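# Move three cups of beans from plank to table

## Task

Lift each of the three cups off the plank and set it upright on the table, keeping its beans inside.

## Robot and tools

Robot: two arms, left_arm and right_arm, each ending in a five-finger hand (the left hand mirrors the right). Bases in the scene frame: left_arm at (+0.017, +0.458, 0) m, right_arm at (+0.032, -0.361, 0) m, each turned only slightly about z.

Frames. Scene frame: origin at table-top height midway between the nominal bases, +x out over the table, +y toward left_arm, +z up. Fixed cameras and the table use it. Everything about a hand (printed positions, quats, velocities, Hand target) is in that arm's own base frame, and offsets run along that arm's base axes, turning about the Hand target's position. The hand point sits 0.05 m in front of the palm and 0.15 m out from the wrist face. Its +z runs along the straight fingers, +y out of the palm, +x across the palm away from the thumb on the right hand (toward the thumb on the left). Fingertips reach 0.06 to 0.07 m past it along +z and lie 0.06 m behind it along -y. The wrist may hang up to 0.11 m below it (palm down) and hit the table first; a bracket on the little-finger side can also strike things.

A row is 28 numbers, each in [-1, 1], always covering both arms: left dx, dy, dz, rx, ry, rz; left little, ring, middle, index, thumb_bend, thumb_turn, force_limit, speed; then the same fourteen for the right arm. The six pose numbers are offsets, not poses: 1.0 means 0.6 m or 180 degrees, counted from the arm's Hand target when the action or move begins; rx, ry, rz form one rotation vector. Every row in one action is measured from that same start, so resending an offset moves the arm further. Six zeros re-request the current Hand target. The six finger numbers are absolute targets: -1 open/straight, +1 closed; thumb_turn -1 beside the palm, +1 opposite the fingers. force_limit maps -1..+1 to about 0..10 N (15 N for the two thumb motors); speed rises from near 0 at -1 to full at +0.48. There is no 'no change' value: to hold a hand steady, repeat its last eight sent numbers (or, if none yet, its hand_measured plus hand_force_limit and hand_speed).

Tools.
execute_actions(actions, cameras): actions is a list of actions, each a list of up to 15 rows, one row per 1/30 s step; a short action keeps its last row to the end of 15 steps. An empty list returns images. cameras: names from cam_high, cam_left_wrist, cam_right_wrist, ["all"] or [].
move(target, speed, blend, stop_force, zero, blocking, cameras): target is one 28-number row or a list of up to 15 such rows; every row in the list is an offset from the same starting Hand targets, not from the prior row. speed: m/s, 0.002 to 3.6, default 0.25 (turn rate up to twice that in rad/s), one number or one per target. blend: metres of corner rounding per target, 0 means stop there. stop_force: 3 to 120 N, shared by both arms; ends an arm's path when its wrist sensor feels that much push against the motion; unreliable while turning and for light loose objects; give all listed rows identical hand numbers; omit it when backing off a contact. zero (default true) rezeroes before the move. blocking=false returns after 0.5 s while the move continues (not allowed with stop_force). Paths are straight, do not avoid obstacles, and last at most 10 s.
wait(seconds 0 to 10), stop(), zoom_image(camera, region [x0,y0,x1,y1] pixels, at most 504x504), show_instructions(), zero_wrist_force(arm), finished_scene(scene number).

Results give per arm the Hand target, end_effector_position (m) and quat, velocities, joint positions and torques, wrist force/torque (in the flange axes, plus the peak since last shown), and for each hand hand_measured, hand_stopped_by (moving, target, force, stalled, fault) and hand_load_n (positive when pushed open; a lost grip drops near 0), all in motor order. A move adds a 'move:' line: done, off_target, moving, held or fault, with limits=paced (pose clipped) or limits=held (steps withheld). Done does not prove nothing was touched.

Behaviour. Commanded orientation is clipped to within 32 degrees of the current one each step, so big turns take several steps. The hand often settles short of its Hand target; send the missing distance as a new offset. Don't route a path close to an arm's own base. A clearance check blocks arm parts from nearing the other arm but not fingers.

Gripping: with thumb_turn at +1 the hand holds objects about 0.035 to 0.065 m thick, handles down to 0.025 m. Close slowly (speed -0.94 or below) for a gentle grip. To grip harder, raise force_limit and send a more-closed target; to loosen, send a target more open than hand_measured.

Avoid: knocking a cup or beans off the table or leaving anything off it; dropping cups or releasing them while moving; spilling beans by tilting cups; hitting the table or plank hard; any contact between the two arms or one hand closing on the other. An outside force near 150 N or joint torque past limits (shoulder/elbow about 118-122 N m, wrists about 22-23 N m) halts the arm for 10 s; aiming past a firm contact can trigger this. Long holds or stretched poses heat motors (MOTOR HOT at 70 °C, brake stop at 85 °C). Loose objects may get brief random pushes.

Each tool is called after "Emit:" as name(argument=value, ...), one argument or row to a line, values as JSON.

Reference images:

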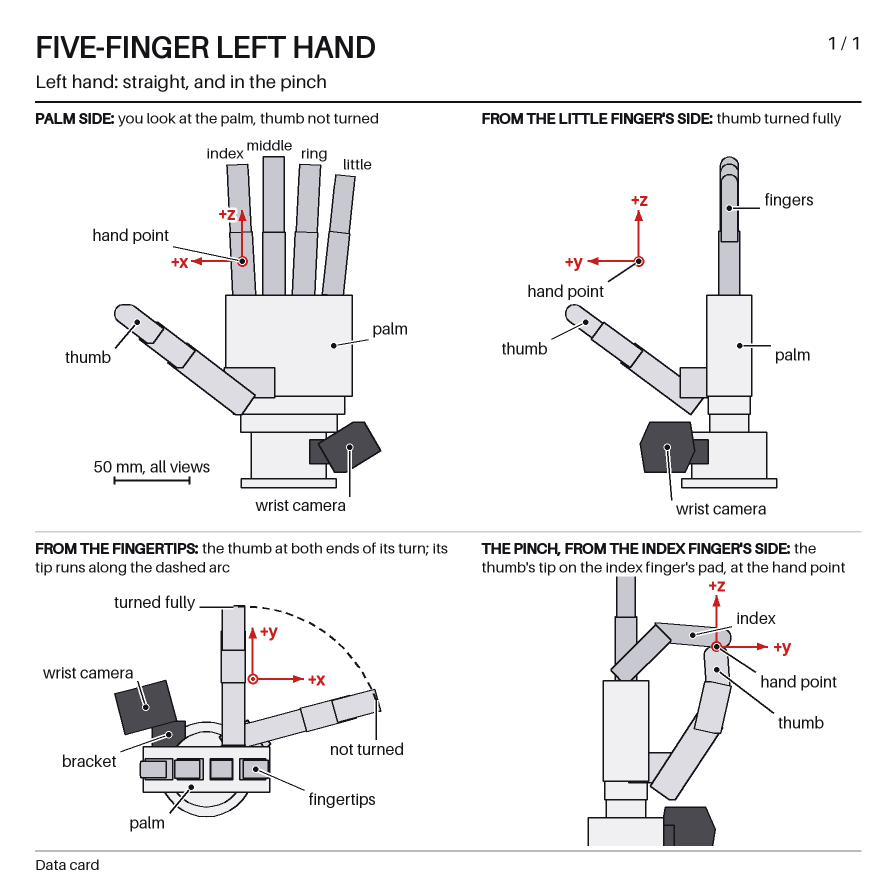

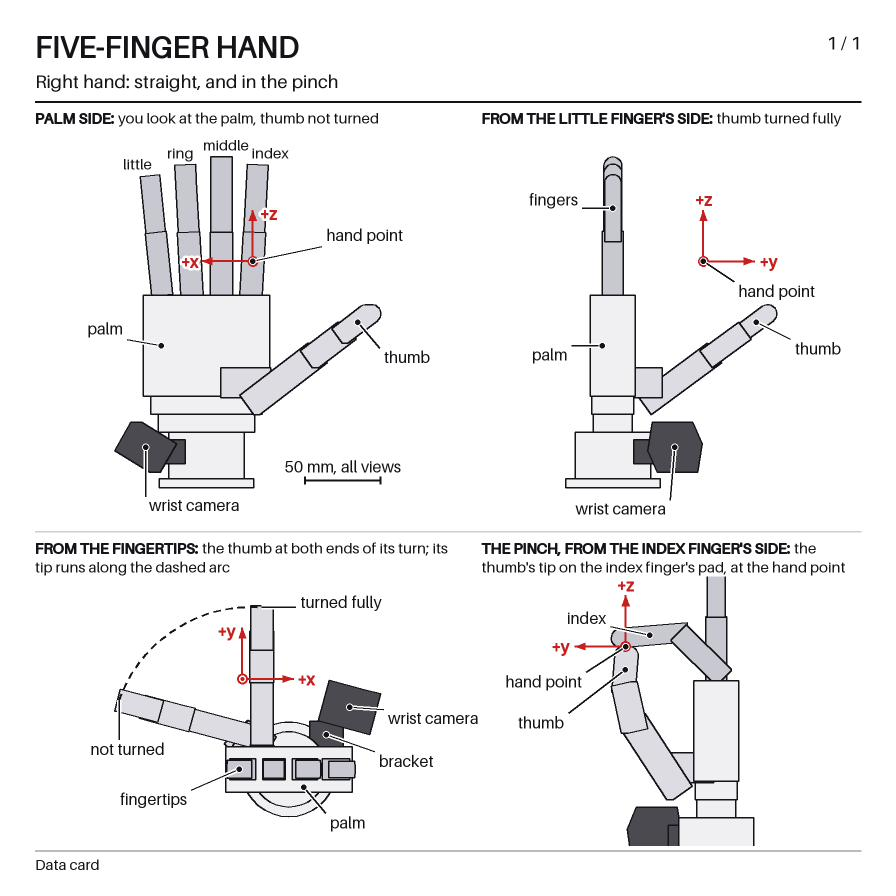

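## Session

Emit:
execute_actions(
  actions=[],
)

Emit:
zoom_image(
  camera="cam_high",
  region=[230, 140, 510, 290],
)

Scene clock: 0.00 s.
left_arm: end_effector_position=(+0.8275, -0.2106, +0.2450) hand_measured=(-1.000, -1.000, -1.000, -1.000, -1.000, -1.000) hand_load_n=(+0.0, +0.0, +0.0, +0.0, +0.0, +0.0) hand_stopped_by=(target, target, target, target, target, target) hand_force_limit=0.00 hand_speed=-0.80 end_effector_quat_wxyz=(+0.455, +0.454, +0.700, +0.311) | right_arm: end_effector_position=(+0.4300, +0.3265, +0.3218) hand_measured=(-1.000, -1.000, -1.000, -1.000, -1.000, -1.000) hand_load_n=(+0.0, +0.0, +0.0, +0.0, +0.0, +0.0) hand_stopped_by=(target, target, target, target, target, target) hand_force_limit=0.00 hand_speed=-0.80 end_effector_quat_wxyz=(-0.158, +0.906, -0.337, -0.202)
Joint positions: left_arm=[2.919 -2.301 -1.058 2.945 -1.796 -0.494] | right_arm=[0.198 -0.774 0.633 1.906 1.087 -3.851]
Joint velocities: within noise
Joint torques (N m): no reading
Wrist force (N): no reading
Wrist torque (N m): no reading
Wrist force, peak (N): no reading
Hand target: left_arm +0.8275, -0.2106, +0.2450; +0.455, +0.454, +0.700, +0.311 | right_arm +0.4300, +0.3265, +0.3218; -0.158, +0.906, -0.337, -0.202

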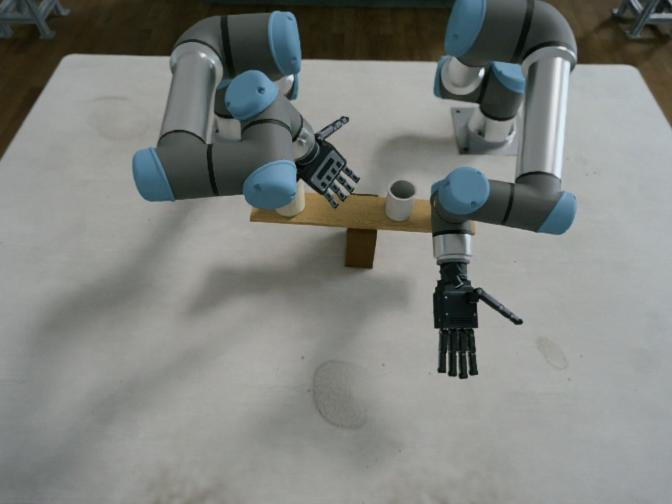

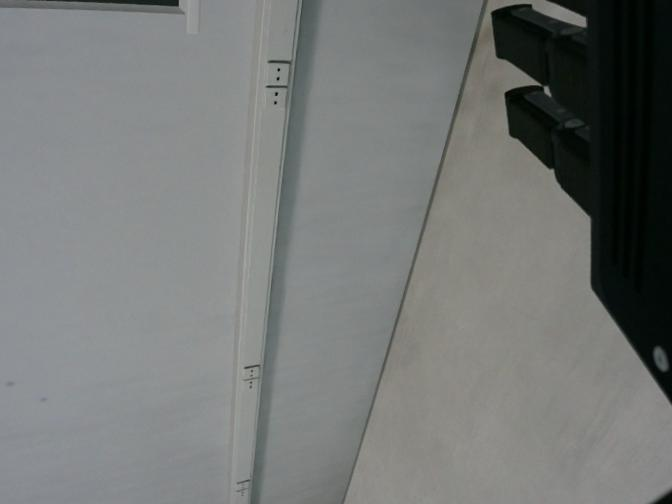

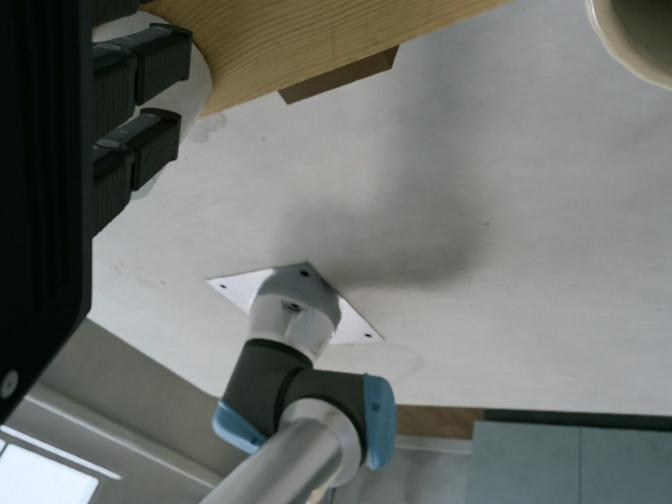

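Scaled by 1.800 from the camera's 672x504 image, which has a finer 960x720 frame.

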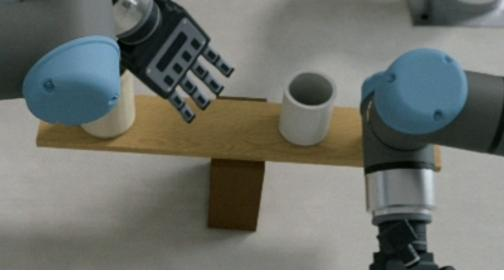

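Emit:
move(
  target=[
    [0,0,0.2,0,0,0,-1,-1,-1,-1,-1,1,0,0,0,0,0.18,0,0,0,-1,-1,-1,-1,-1,1,0,0],
    [-0.2,0.06,0.28,-0.3668,-0.0131,-0.007,-1,-1,-1,-1,-1,1,0,0,0.0145,-0.12,0.19,-0.1435,-0.6118,0.1958,-1,-1,-1,-1,-1,1,0,0],
    [-0.5755,0.1812,0.2917,-0.3668,-0.0131,-0.007,-1,-1,-1,-1,-1,1,0,0,0.0145,-0.1535,0.1637,-0.1435,-0.6118,0.1958,-1,-1,-1,-1,-1,1,0,0],
  ],
  blend=[0.03,0.03,0],
  speed=0.4,
  cameras=["all"],
)

Emit:
zoom_image(
  camera="cam_high",
  region=[230, 130, 510, 280],
)

Emit:
zoom_image(
  camera="cam_high",
  region=[240, 150, 360, 250],
)

Emit:
zoom_image(
  camera="cam_high",
  region=[370, 150, 490, 250],
)

Scene clock: 29.77 s.
left_arm: end_effector_position=(+0.4822, -0.1019, +0.4200) hand_measured=(-1.000, -1.000, -1.000, -1.000, -1.000, +1.000) hand_load_n=(+0.0, +0.0, +0.0, +0.0, +0.0, +0.5) hand_stopped_by=(target, target, target, target, target, target) hand_force_limit=0.00 hand_speed=0.00 end_effector_quat_wxyz=(+0.646, +0.134, +0.742, -0.117) | right_arm: end_effector_position=(+0.4387, +0.2344, +0.4200) hand_measured=(-1.000, -1.000, -1.000, -1.000, -1.000, +1.000) hand_load_n=(+0.0, +0.0, +0.0, +0.0, +0.0, +0.5) hand_stopped_by=(target, target, target, target, target, target) hand_force_limit=0.00 hand_speed=0.00 end_effector_quat_wxyz=(-0.129, +0.740, +0.148, +0.643)
Joint positions: left_arm=[3.415 -1.161 -1.901 2.891 -0.947 -1.471] | right_arm=[0.291 -1.903 1.852 0.192 1.469 -4.726]
Joint torques (N m): left_arm=[12.45 13.47 9.87 -0.51 1.42 1.6] | right_arm=[-6.03 -18.83 -7.08 -3.13 -2.52 -1.99]
Wrist force (N): left_arm=[-0.2 -0.9 1.0] | right_arm=[-1.4 -1.2 1.1]
Wrist torque (N m): left_arm=[-0.37 0.06 0.09] | right_arm=[-0.22 -0.20 -0.08]
Wrist force, peak (N): left_arm=[0.2 2.1 -0.2] | right_arm=[-1.7 -1.1 1.0]
Hand target: left_arm +0.4822, -0.1019, +0.4200; +0.646, +0.134, +0.742, -0.117 | right_arm +0.4387, +0.2344, +0.4200; -0.129, +0.740, +0.148, +0.643
Off the commanded pose: left_arm 0.000 m, 0 deg | right_arm 0.000 m, 0 deg.
elbow stopped short (right arm): the move would have taken joint 3 (elbow) straighter than the controller allows.
move: done

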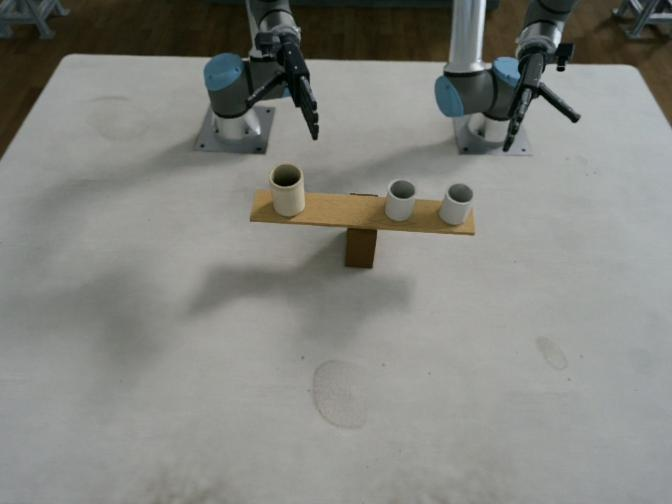

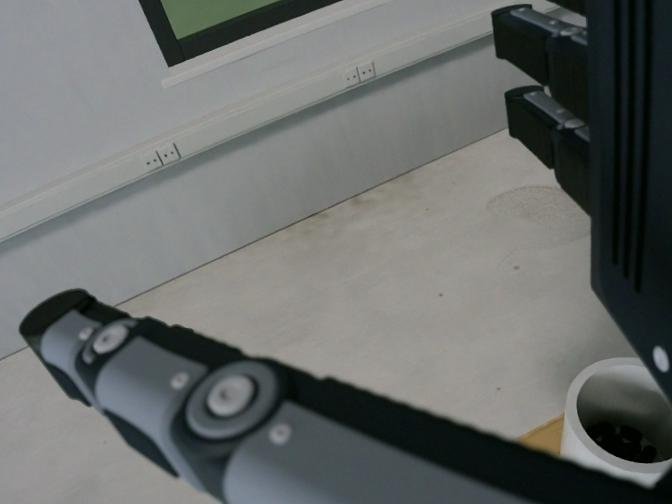

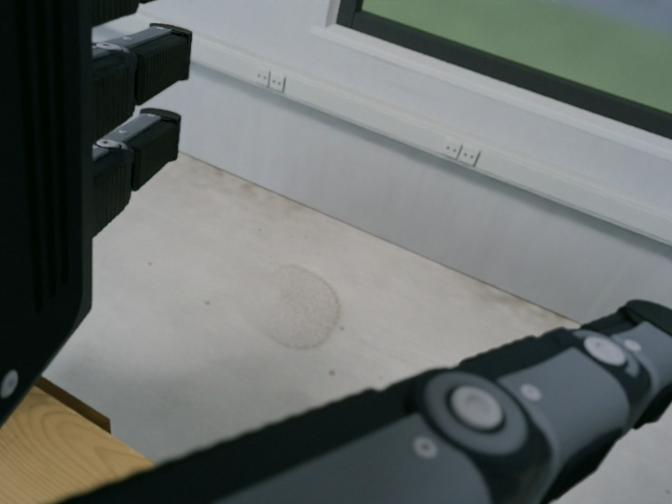

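Scaled by 1.800 from the camera's 672x504 image, which has a finer 960x720 frame.

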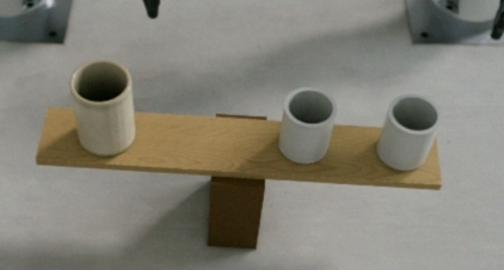

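Scaled by 4.200 from the camera's 672x504 image, which has a finer 960x720 frame.

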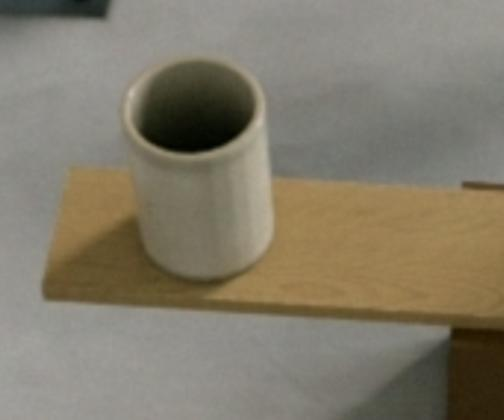

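Scaled by 4.200 from the camera's 672x504 image, which has a finer 960x720 frame.

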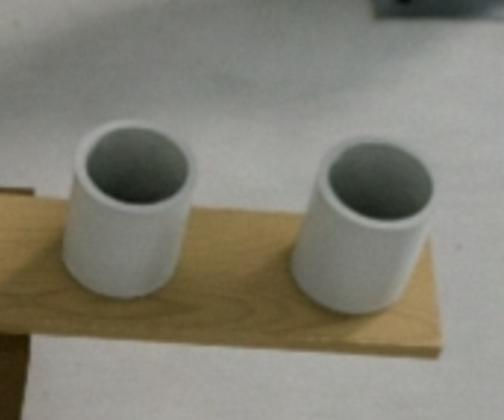

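Emit:
move(
  target=[0.0118,-0.1992,-0.1833,0,0,0,-1,-1,-1,-1,-1,1,0,0,0.0041,0.0085,-0.3333,0,0,0,-1,-1,-1,-1,-1,1,0,0],
  speed=0.1,
  stop_force=5,
  cameras=["all"],
)

Emit:
zoom_image(
  camera="cam_high",
  region=[230, 100, 370, 240],
)

Emit:
zoom_image(
  camera="cam_high",
  region=[370, 100, 510, 240],
)

Scene clock: 49.17 s.
left_arm: end_effector_position=(+0.4893, -0.2214, +0.3100) hand_measured=(-1.000, -1.000, -1.000, -1.000, -1.000, +1.000) hand_load_n=(+0.0, +0.0, +0.0, +0.0, +0.0, +0.5) hand_stopped_by=(target, target, target, target, target, target) hand_force_limit=0.00 hand_speed=0.00 end_effector_quat_wxyz=(+0.646, +0.134, +0.742, -0.117) | right_arm: end_effector_position=(+0.4412, +0.2395, +0.2201) hand_measured=(-1.000, -1.000, -1.000, -1.000, -1.000, +1.000) hand_load_n=(+0.0, +0.0, +0.0, +0.0, +0.0, +0.0) hand_stopped_by=(target, target, target, target, target, target) hand_force_limit=0.00 hand_speed=0.00 end_effector_quat_wxyz=(-0.129, +0.740, +0.148, +0.643)
Joint positions: left_arm=[2.914 -1.365 -2.046 3.272 -1.442 -1.553] | right_arm=[0.309 -1.762 2.283 -0.381 1.486 -4.724]
Joint torques (N m): left_arm=[-12.17 2.21 10.28 3.28 -1.56 -1.54] | right_arm=[8.15 -2.5 -5.63 -3.27 2.14 1.37]
Wrist force (N): left_arm=[0.5 -1.3 0.2] | right_arm=[-1.2 -0.8 0.8]
Wrist torque (N m): left_arm=[-0.36 0.00 0.18] | right_arm=[-0.16 -0.19 -0.04]
Wrist force, peak (N): left_arm=[1.1 -1.8 0.5] | right_arm=[-1.4 -1.3 1.2]
Hand target: left_arm +0.4893, -0.2214, +0.3100; +0.646, +0.134, +0.742, -0.117 | right_arm +0.4412, +0.2395, +0.2201; -0.129, +0.740, +0.148, +0.643
Off the commanded pose: left_arm 0.000 m, 0 deg | right_arm 0.000 m, 0 deg.
move: done

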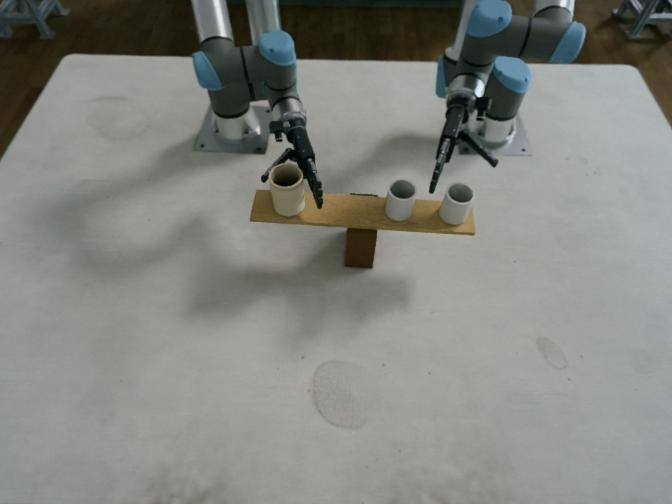

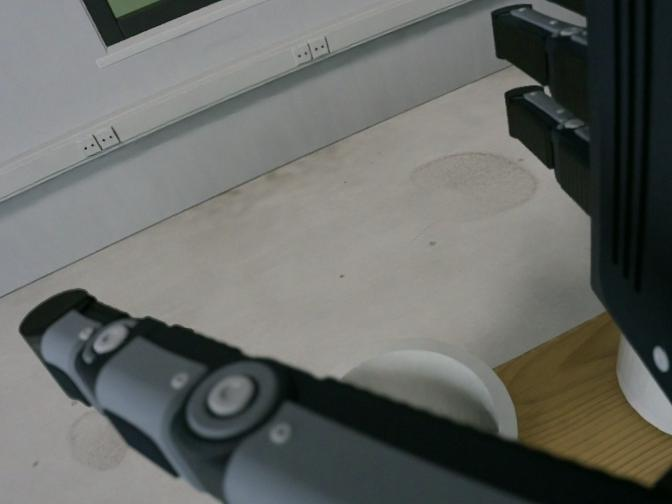

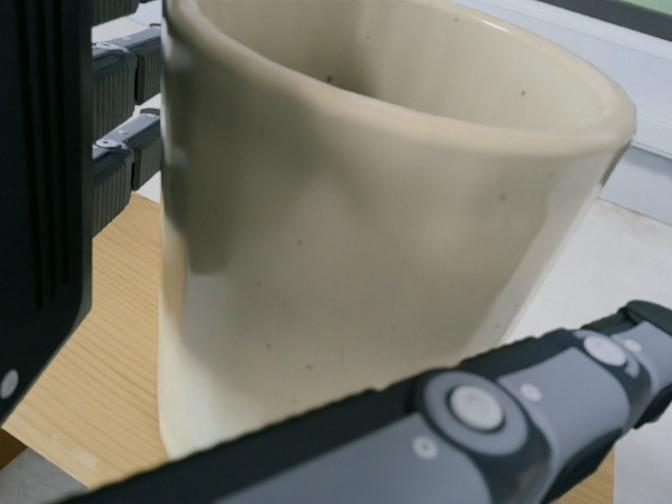

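Scaled by 3.600 from the camera's 672x504 image, which has a finer 960x720 frame.

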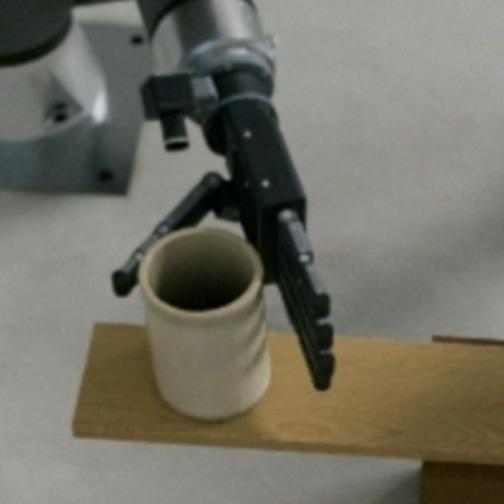

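Scaled by 3.600 from the camera's 672x504 image, which has a finer 960x720 frame.

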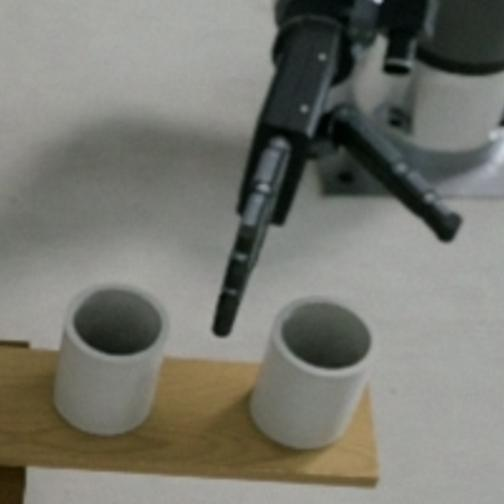

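Emit:
move(
  target=[0,0,-0.1633,0,0,0,-1,-1,-1,-1,-1,1,0,0,0,0,0,0,0,0,-1,-1,0.5,0.5,0.4,1,-0.5,-0.92],
  speed=0.06,
  stop_force=5,
  cameras=["all"],
)

Emit:
zoom_image(
  camera="cam_high",
  region=[230, 100, 370, 240],
)

Emit:
zoom_image(
  camera="cam_high",
  region=[370, 100, 510, 240],
)

Scene clock: 56.17 s.
left_arm: end_effector_position=(+0.4893, -0.2214, +0.2121) hand_measured=(-1.000, -1.000, -1.000, -1.000, -1.000, +1.000) hand_load_n=(+0.0, +0.0, +0.0, +0.0, +0.0, +0.0) hand_stopped_by=(target, target, target, target, target, target) hand_force_limit=0.00 hand_speed=0.00 end_effector_quat_wxyz=(+0.646, +0.134, +0.742, -0.117) | right_arm: end_effector_position=(+0.4412, +0.2395, +0.2201) hand_measured=(-1.000, -1.000, -0.432, -0.486, -0.734, +1.000) hand_load_n=(+0.0, +0.0, +2.5, +2.0, +5.0, +1.5) hand_stopped_by=(target, target, force, force, force, target) hand_force_limit=-0.50 hand_speed=-0.92 end_effector_quat_wxyz=(-0.129, +0.740, +0.148, +0.643)
Joint positions: left_arm=[2.914 -1.476 -2.23 3.566 -1.442 -1.553] | right_arm=[0.309 -1.762 2.283 -0.381 1.486 -4.724]
Joint torques (N m): left_arm=[-9.64 3.7 7.49 3.23 -1.58 -0.86] | right_arm=[7.36 -2.1 -5.22 -2.42 -1.2 0.18]
Wrist force (N): left_arm=[0.4 -1.0 0.6] | right_arm=[-2.0 -1.4 1.6]
Wrist torque (N m): left_arm=[-0.33 0.04 0.14] | right_arm=[-0.19 -0.17 0.04]
Wrist force, peak (N): left_arm=[0.7 -1.6 0.4] | right_arm=[-2.1 -2.1 1.8]
Hand target: left_arm +0.4893, -0.2214, +0.2121; +0.646, +0.134, +0.742, -0.117 | right_arm +0.4412, +0.2395, +0.2201; -0.129, +0.740, +0.148, +0.643
Off the commanded pose: left_arm 0.000 m, 0 deg | right_arm 0.000 m, 0 deg.
move: done

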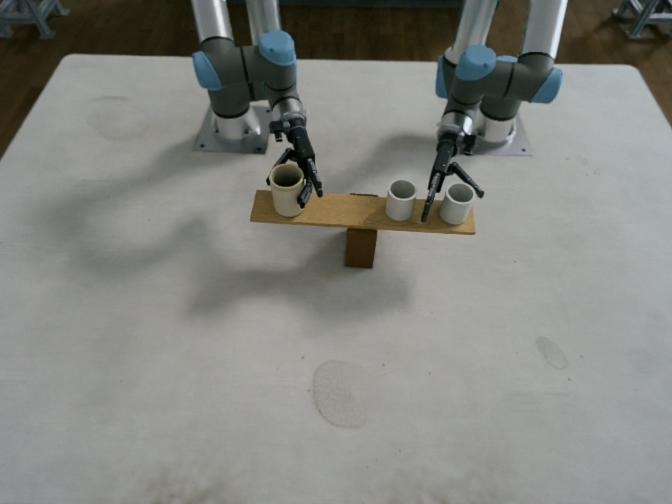

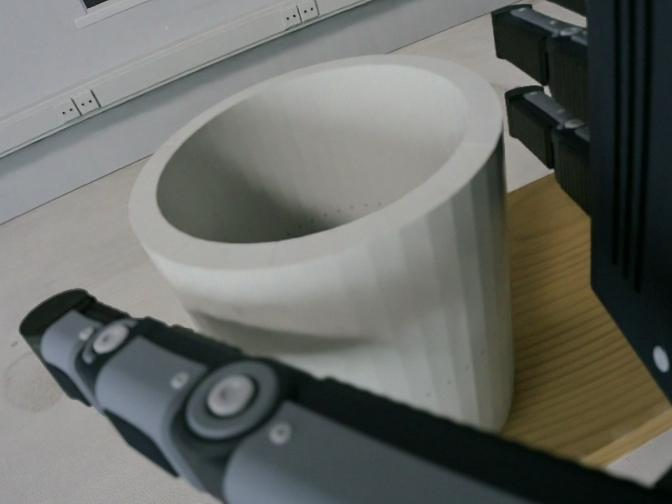

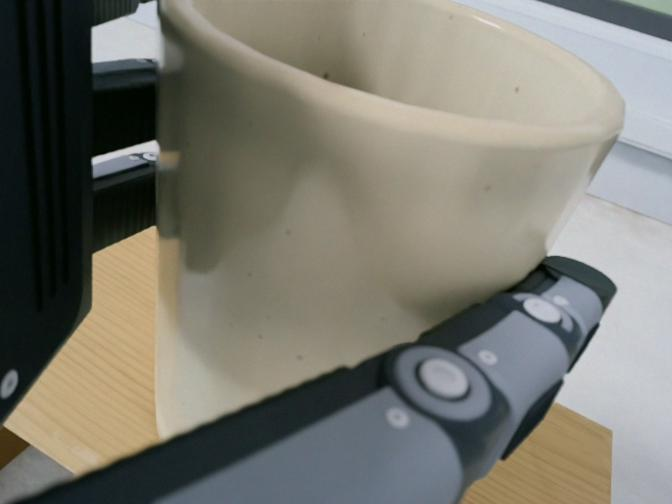

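Scaled by 3.600 from the camera's 672x504 image, which has a finer 960x720 frame.

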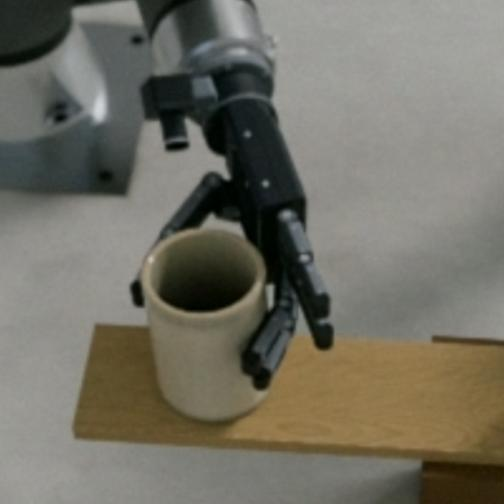

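Scaled by 3.600 from the camera's 672x504 image, which has a finer 960x720 frame.

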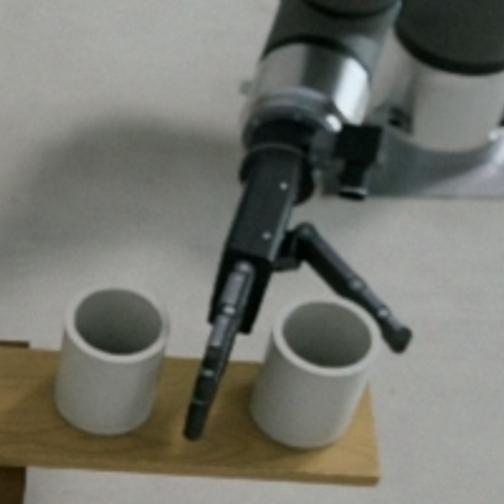

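Emit:
move(
  target=[0,0,0,0,0,0,-1,-1,0.6,0.6,0.5,1,-0.5,-0.92,0,0,0,0,0,0,-1,-1,0.6,0.6,0.5,1,0.15,-0.94],
)

Emit:
move(
  target=[0,0,0,0,0,0,-1,-1,0.7,0.7,0.6,1,0.15,-0.94,0,0,0,0,0,0,-1,-1,0.6,0.6,0.5,1,0.15,-0.94],
  cameras=["all"],
)

Emit:
zoom_image(
  camera="cam_high",
  region=[240, 100, 500, 250],
)

Scene clock: 61.70 s.
left_arm: end_effector_position=(+0.4893, -0.2214, +0.2121) hand_measured=(-1.000, -1.000, -0.260, -0.336, -0.656, +1.000) hand_load_n=(+0.0, +0.0, +4.0, +0.5, +6.0, +0.0) hand_stopped_by=(target, target, force, force, force, target) hand_force_limit=-0.50 hand_speed=-0.92 end_effector_quat_wxyz=(+0.646, +0.134, +0.742, -0.117) | right_arm: end_effector_position=(+0.4412, +0.2395, +0.2201) hand_measured=(-1.000, -1.000, -0.406, -0.454, -0.734, +1.000) hand_load_n=(+0.0, +0.0, +5.0, +6.5, +12.5, +1.5) hand_stopped_by=(target, target, force, force, force, target) hand_force_limit=0.15 hand_speed=-0.94 end_effector_quat_wxyz=(-0.129, +0.740, +0.148, +0.643)
Joint positions: left_arm=[2.914 -1.476 -2.23 3.566 -1.442 -1.553] | right_arm=[0.309 -1.762 2.283 -0.381 1.486 -4.724]
Joint torques (N m): left_arm=[-11.62 4.47 7.9 2.85 -0.58 -0.8] | right_arm=[-3.63 -9.03 -12.42 0.3 -1.22 -0.64]
Wrist force (N): left_arm=[0.4 -0.9 0.5] | right_arm=[-2.3 -1.4 1.5]
Wrist torque (N m): left_arm=[-0.33 0.09 0.12] | right_arm=[-0.14 -0.22 0.07]
Wrist force, peak (N): left_arm=[0.5 -1.4 0.9] | right_arm=[-2.7 -1.8 2.0]
Hand target: left_arm +0.4893, -0.2214, +0.2121; +0.646, +0.134, +0.742, -0.117 | right_arm +0.4412, +0.2395, +0.2201; -0.129, +0.740, +0.148, +0.643
Off the commanded pose: left_arm 0.000 m, 0 deg | right_arm 0.000 m, 0 deg.
move: done

Scene clock: 62.20 s.
left_arm: end_effector_position=(+0.4893, -0.2214, +0.2121) hand_measured=(-1.000, -1.000, -0.252, -0.310, -0.656, +1.000) hand_load_n=(+0.0, +0.0, +2.5, +6.5, +11.5, -1.0) hand_stopped_by=(target, target, force, force, force, target) hand_force_limit=0.15 hand_speed=-0.94 end_effector_quat_wxyz=(+0.646, +0.134, +0.742, -0.117) | right_arm: end_effector_position=(+0.4412, +0.2395, +0.2201) hand_measured=(-1.000, -1.000, -0.406, -0.454, -0.734, +1.000) hand_load_n=(+0.0, +0.0, +5.0, +6.0, +12.5, +1.0) hand_stopped_by=(target, target, force, force, force, target) hand_force_limit=0.15 hand_speed=-0.94 end_effector_quat_wxyz=(-0.129, +0.740, +0.148, +0.643)
Joint positions: left_arm=[2.914 -1.476 -2.23 3.566 -1.442 -1.553] | right_arm=[0.309 -1.762 2.283 -0.381 1.486 -4.724]
Joint torques (N m): left_arm=[-11.52 4.74 8.27 2.96 -0.43 -0.84] | right_arm=[-2.46 -10.11 -12.99 0.1 -1.39 -0.71]
Wrist force (N): left_arm=[1.1 -0.9 0.9] | right_arm=[-3.0 -1.5 1.5]
Wrist torque (N m): left_arm=[-0.31 0.03 0.09] | right_arm=[-0.17 -0.24 0.05]
Wrist force, peak (N): left_arm=[1.1 -1.4 0.9] | right_arm=[-3.4 -1.7 1.8]
Hand target: left_arm +0.4893, -0.2214, +0.2121; +0.646, +0.134, +0.742, -0.117 | right_arm +0.4412, +0.2395, +0.2201; -0.129, +0.740, +0.148, +0.643
Off the commanded pose: left_arm 0.000 m, 0 deg | right_arm 0.000 m, 0 deg.
move: done

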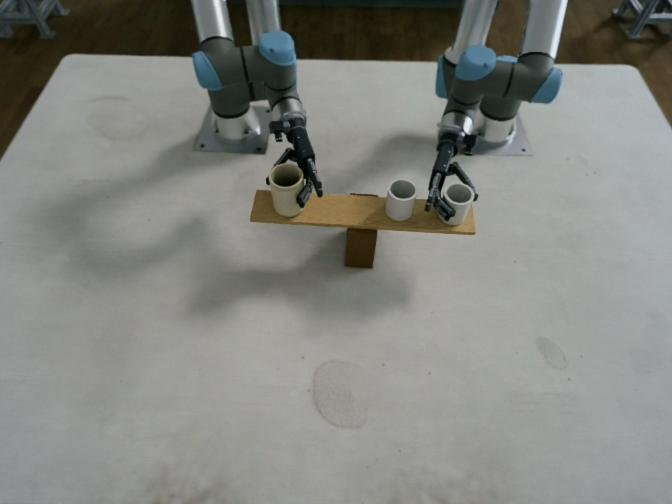

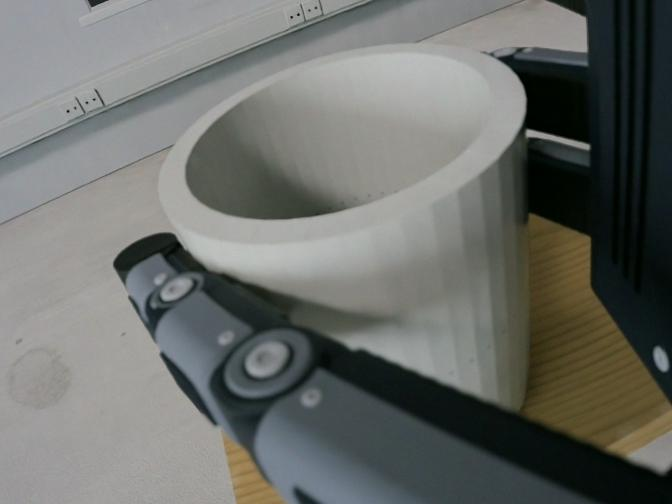

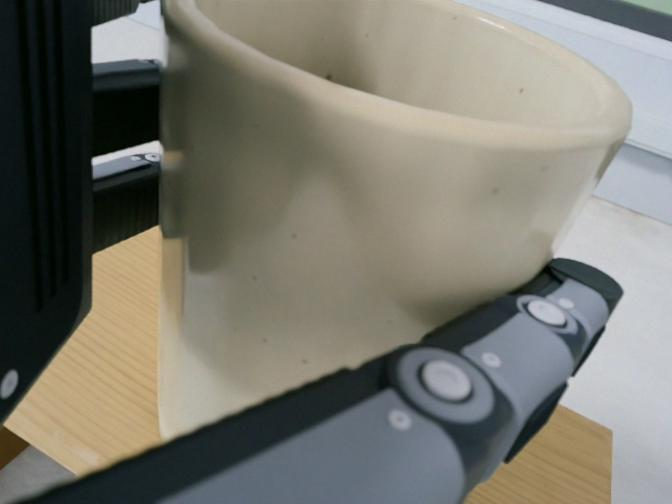

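Scaled by 1.938 from the camera's 672x504 image, which has a finer 960x720 frame.

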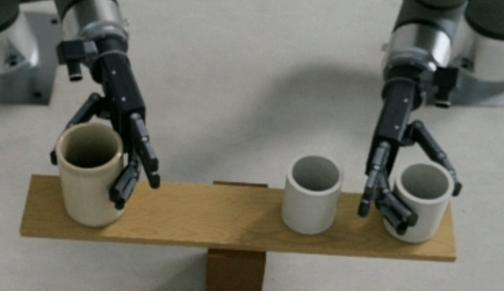

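Emit:
move(
  target=[0,0,0.04,0,0,0,-1,-1,0.7,0.7,0.6,1,0.15,-0.94,0,0,0,0,0,0,-1,-1,0.6,0.6,0.5,1,0.15,-0.94],
  speed=0.06,
  cameras=["cam_high","cam_left_wrist"],
)

Emit:
zoom_image(
  camera="cam_high",
  region=[240, 100, 500, 250],
)

Scene clock: 65.77 s.
left_arm: end_effector_position=(+0.4893, -0.2214, +0.2360) hand_measured=(-1.000, -1.000, -0.250, -0.308, -0.654, +1.000) hand_load_n=(+0.0, +0.0, +0.0, +0.0, +0.0, +0.0) hand_stopped_by=(target, target, force, force, force, target) hand_force_limit=0.15 hand_speed=-0.94 end_effector_quat_wxyz=(+0.646, +0.134, +0.742, -0.117) | right_arm: end_effector_position=(+0.4412, +0.2395, +0.2201) hand_measured=(-1.000, -1.000, -0.406, -0.454, -0.734, +1.000) hand_load_n=(+0.0, +0.0, +5.0, +6.0, +13.0, +1.0) hand_stopped_by=(target, target, force, force, force, target) hand_force_limit=0.15 hand_speed=-0.94 end_effector_quat_wxyz=(-0.129, +0.740, +0.148, +0.643)
Joint positions: left_arm=[2.914 -1.441 -2.189 3.49 -1.442 -1.553] | right_arm=[0.309 -1.762 2.283 -0.381 1.486 -4.724]
Joint torques (N m): left_arm=[-5.73 23.94 30.12 -0.33 -0.8 -0.9] | right_arm=[-3.29 -14.81 -18.72 -1.04 -1.06 -1.31]
Wrist force (N): left_arm=[0.3 -0.9 0.7] | right_arm=[-2.7 -1.2 1.7]
Wrist torque (N m): left_arm=[-0.31 0.04 0.11] | right_arm=[-0.17 -0.16 0.05]
Wrist force, peak (N): left_arm=[2.5 -1.0 1.1] | right_arm=[-3.7 -1.6 1.9]
Hand target: left_arm +0.4893, -0.2214, +0.2361; +0.646, +0.134, +0.742, -0.117 | right_arm +0.4412, +0.2395, +0.2201; -0.129, +0.740, +0.148, +0.643
Off the commanded pose: left_arm 0.000 m, 0 deg | right_arm 0.000 m, 0 deg.
move: done
Images, in order (width x height): cam_high 672x504, cam_left_wrist 672x504.

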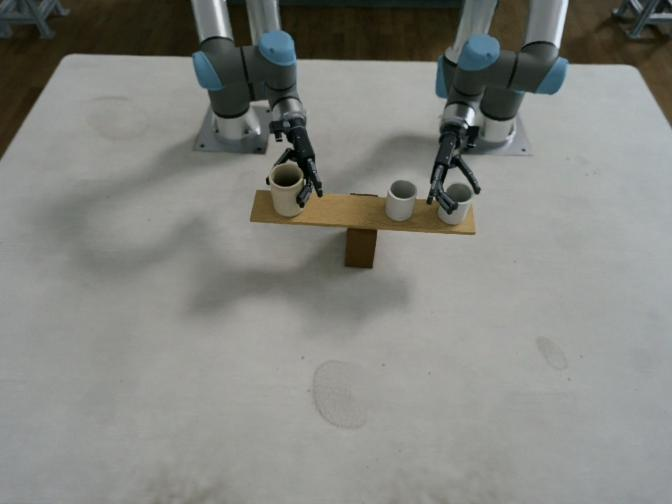

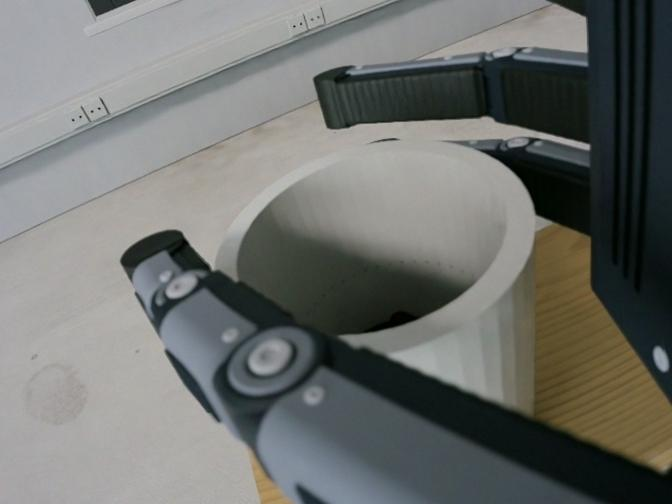

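Scaled by 1.938 from the camera's 672x504 image, which has a finer 960x720 frame.

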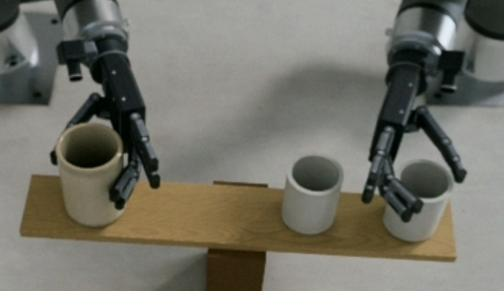

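Emit:
move(
  target=[0,0,0,0,0,0,-1,-1,-1,-1,-1,1,0.15,-0.8,0,0,0,0,0,0,-1,-1,0.6,0.6,0.5,1,0.15,-0.94],
  cameras=["cam_high","cam_left_wrist"],
)

Emit:
zoom_image(
  camera="cam_high",
  region=[370, 100, 510, 240],
)

Scene clock: 73.43 s.
left_arm: end_effector_position=(+0.4893, -0.2214, +0.2361) hand_measured=(-1.000, -1.000, -1.000, -1.000, -1.000, +1.000) hand_load_n=(+0.0, +0.0, +0.0, +0.0, +0.0, +0.0) hand_stopped_by=(target, target, target, target, target, target) hand_force_limit=0.15 hand_speed=-0.80 end_effector_quat_wxyz=(+0.646, +0.134, +0.742, -0.117) | right_arm: end_effector_position=(+0.4412, +0.2395, +0.2201) hand_measured=(-1.000, -1.000, -0.406, -0.454, -0.734, +1.000) hand_load_n=(+0.0, +0.0, +5.0, +6.0, +13.0, +1.0) hand_stopped_by=(target, target, force, force, force, target) hand_force_limit=0.15 hand_speed=-0.94 end_effector_quat_wxyz=(-0.129, +0.740, +0.148, +0.643)
Joint positions: left_arm=[2.914 -1.441 -2.189 3.49 -1.442 -1.553] | right_arm=[0.309 -1.762 2.283 -0.381 1.486 -4.724]
Joint torques (N m): left_arm=[7.51 24.02 28.77 -0.23 0.4 -0.81] | right_arm=[-3.97 -14.54 -24.65 -2.85 -1.14 -1.31]
Wrist force (N): left_arm=[0.3 -1.0 0.7] | right_arm=[-2.5 -1.5 1.5]
Wrist torque (N m): left_arm=[-0.32 0.05 0.12] | right_arm=[-0.21 -0.19 0.05]
Wrist force, peak (N): left_arm=[0.3 -1.1 0.8] | right_arm=[-2.7 -1.1 1.7]
Hand target: left_arm +0.4893, -0.2214, +0.2361; +0.646, +0.134, +0.742, -0.117 | right_arm +0.4412, +0.2395, +0.2201; -0.129, +0.740, +0.148, +0.643
Off the commanded pose: left_arm 0.000 m, 0 deg | right_arm 0.000 m, 0 deg.
move: done
Images, in order (width x height): cam_high 672x504, cam_left_wrist 672x504.

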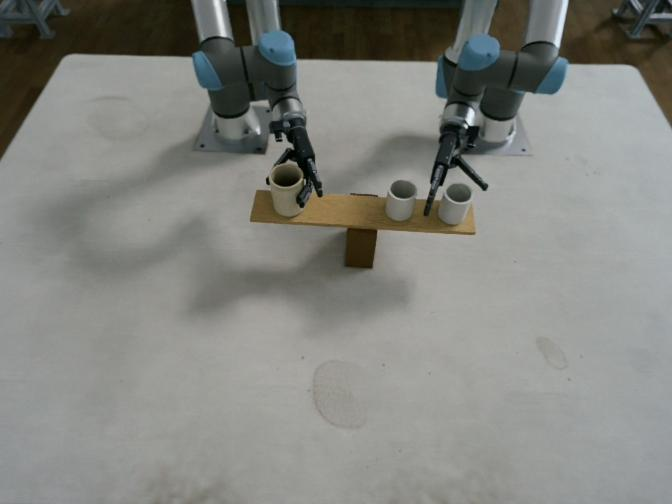

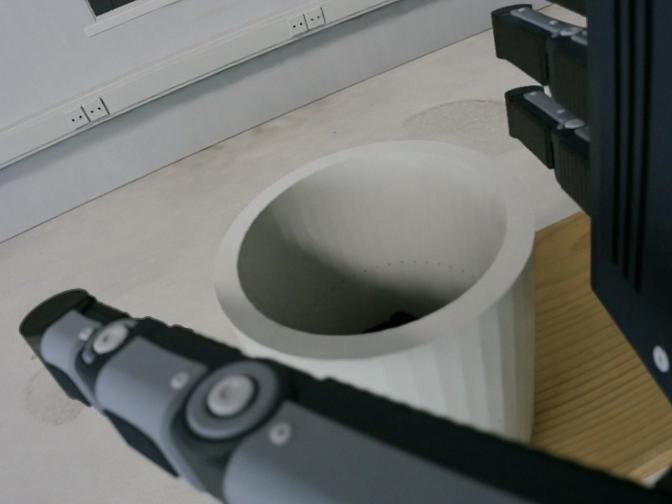

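Scaled by 3.600 from the camera's 672x504 image, which has a finer 960x720 frame.

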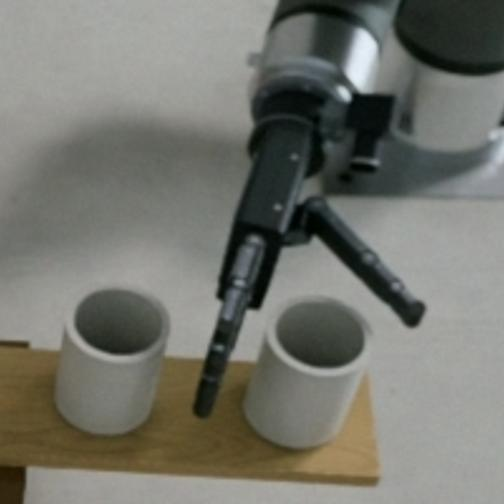

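Emit:
move(
  target=[0,0,-0.0733,0,0,0,-1,-1,-1,-1,-1,1,0.15,-0.8,0,0,0,0,0,0,-1,-1,0.6,0.6,0.5,1,0.15,-0.94],
  speed=0.05,
  stop_force=5,
)

Emit:
move(
  target=[0,0,0,0,0,0,-1,0.6,0.6,0.6,0.5,1,-0.5,-0.92,0,0,0,0,0,0,-1,-1,0.6,0.6,0.5,1,0.15,-0.94],
  cameras=["cam_high","cam_left_wrist"],
)

Emit:
zoom_image(
  camera="cam_high",
  region=[370, 100, 510, 240],
)

Scene clock: 78.63 s.
left_arm: end_effector_position=(+0.4893, -0.2214, +0.1921) hand_measured=(-1.000, -1.000, -1.000, -1.000, -1.000, +1.000) hand_load_n=(+0.0, +0.0, +0.0, +0.0, +0.0, +0.5) hand_stopped_by=(target, target, target, target, target, target) hand_force_limit=0.15 hand_speed=-0.80 end_effector_quat_wxyz=(+0.646, +0.134, +0.742, -0.117) | right_arm: end_effector_position=(+0.4412, +0.2395, +0.2201) hand_measured=(-1.000, -1.000, -0.406, -0.454, -0.734, +1.000) hand_load_n=(+0.0, +0.0, +5.0, +6.0, +12.5, +1.0) hand_stopped_by=(target, target, force, force, force, target) hand_force_limit=0.15 hand_speed=-0.94 end_effector_quat_wxyz=(-0.129, +0.740, +0.148, +0.643)
Joint positions: left_arm=[2.914 -1.51 -2.261 3.631 -1.442 -1.553] | right_arm=[0.309 -1.762 2.283 -0.381 1.486 -4.724]
Joint torques (N m): left_arm=[-8.73 4.78 7.4 3.06 -1.45 -0.56] | right_arm=[-2.29 -15.76 -30.33 -3.24 -1.11 -1.15]
Wrist force (N): left_arm=[0.4 -0.9 0.4] | right_arm=[-2.1 -1.3 1.4]
Wrist torque (N m): left_arm=[-0.35 0.05 0.15] | right_arm=[-0.19 -0.21 0.06]
Wrist force, peak (N): left_arm=[0.4 -1.2 0.8] | right_arm=[-2.8 -1.3 1.7]
Hand target: left_arm +0.4893, -0.2214, +0.1921; +0.646, +0.134, +0.742, -0.117 | right_arm +0.4412, +0.2395, +0.2201; -0.129, +0.740, +0.148, +0.643
Off the commanded pose: left_arm 0.000 m, 0 deg | right_arm 0.000 m, 0 deg.
move: done

Scene clock: 82.57 s.
left_arm: end_effector_position=(+0.4893, -0.2214, +0.1921) hand_measured=(-1.000, -0.178, -0.254, -0.328, -0.652, +1.000) hand_load_n=(+0.0, +4.5, +2.0, +0.5, +7.0, +1.0) hand_stopped_by=(target, force, force, force, force, target) hand_force_limit=-0.50 hand_speed=-0.92 end_effector_quat_wxyz=(+0.646, +0.134, +0.742, -0.117) | right_arm: end_effector_position=(+0.4412, +0.2395, +0.2201) hand_measured=(-1.000, -1.000, -0.406, -0.454, -0.734, +1.000) hand_load_n=(+0.0, +0.0, +5.0, +6.0, +13.0, +1.0) hand_stopped_by=(target, target, force, force, force, target) hand_force_limit=0.15 hand_speed=-0.94 end_effector_quat_wxyz=(-0.129, +0.740, +0.148, +0.643)
Joint positions: left_arm=[2.914 -1.51 -2.261 3.631 -1.442 -1.553] | right_arm=[0.309 -1.762 2.283 -0.381 1.486 -4.724]
Joint torques (N m): left_arm=[-10.32 5.58 7.4 2.76 -0.59 -0.54] | right_arm=[-2.5 -14.33 -35.25 -3.29 -1.02 -1.29]
Wrist force (N): left_arm=[-0.2 -1.8 1.0] | right_arm=[-1.6 -1.2 1.5]
Wrist torque (N m): left_arm=[-0.42 0.08 0.19] | right_arm=[-0.18 -0.12 0.06]
Wrist force, peak (N): left_arm=[-0.2 -1.8 1.0] | right_arm=[-2.9 -1.3 1.5]
Hand target: left_arm +0.4893, -0.2214, +0.1921; +0.646, +0.134, +0.742, -0.117 | right_arm +0.4412, +0.2395, +0.2201; -0.129, +0.740, +0.148, +0.643
Off the commanded pose: left_arm 0.000 m, 0 deg | right_arm 0.000 m, 0 deg.
move: done
Images, in order (width x height): cam_high 672x504, cam_left_wrist 672x504.

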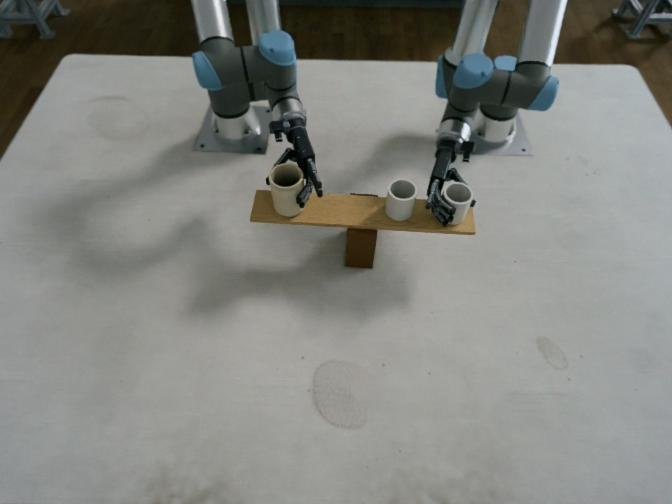

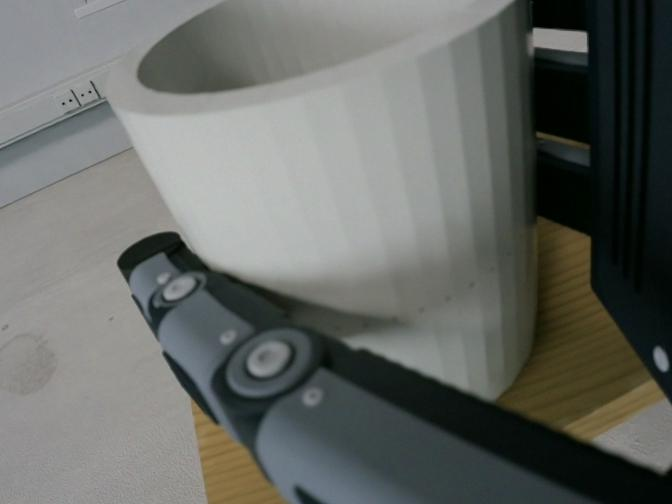

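Scaled by 3.600 from the camera's 672x504 image, which has a finer 960x720 frame.

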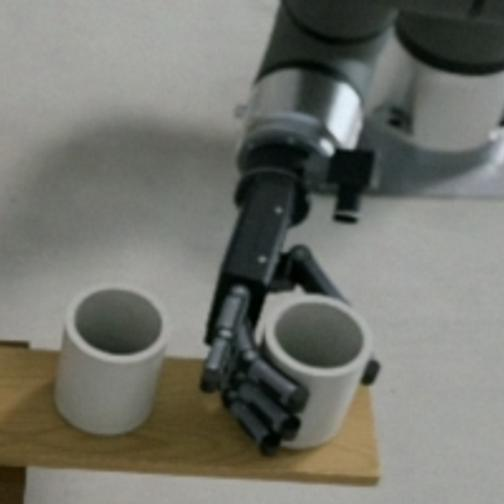

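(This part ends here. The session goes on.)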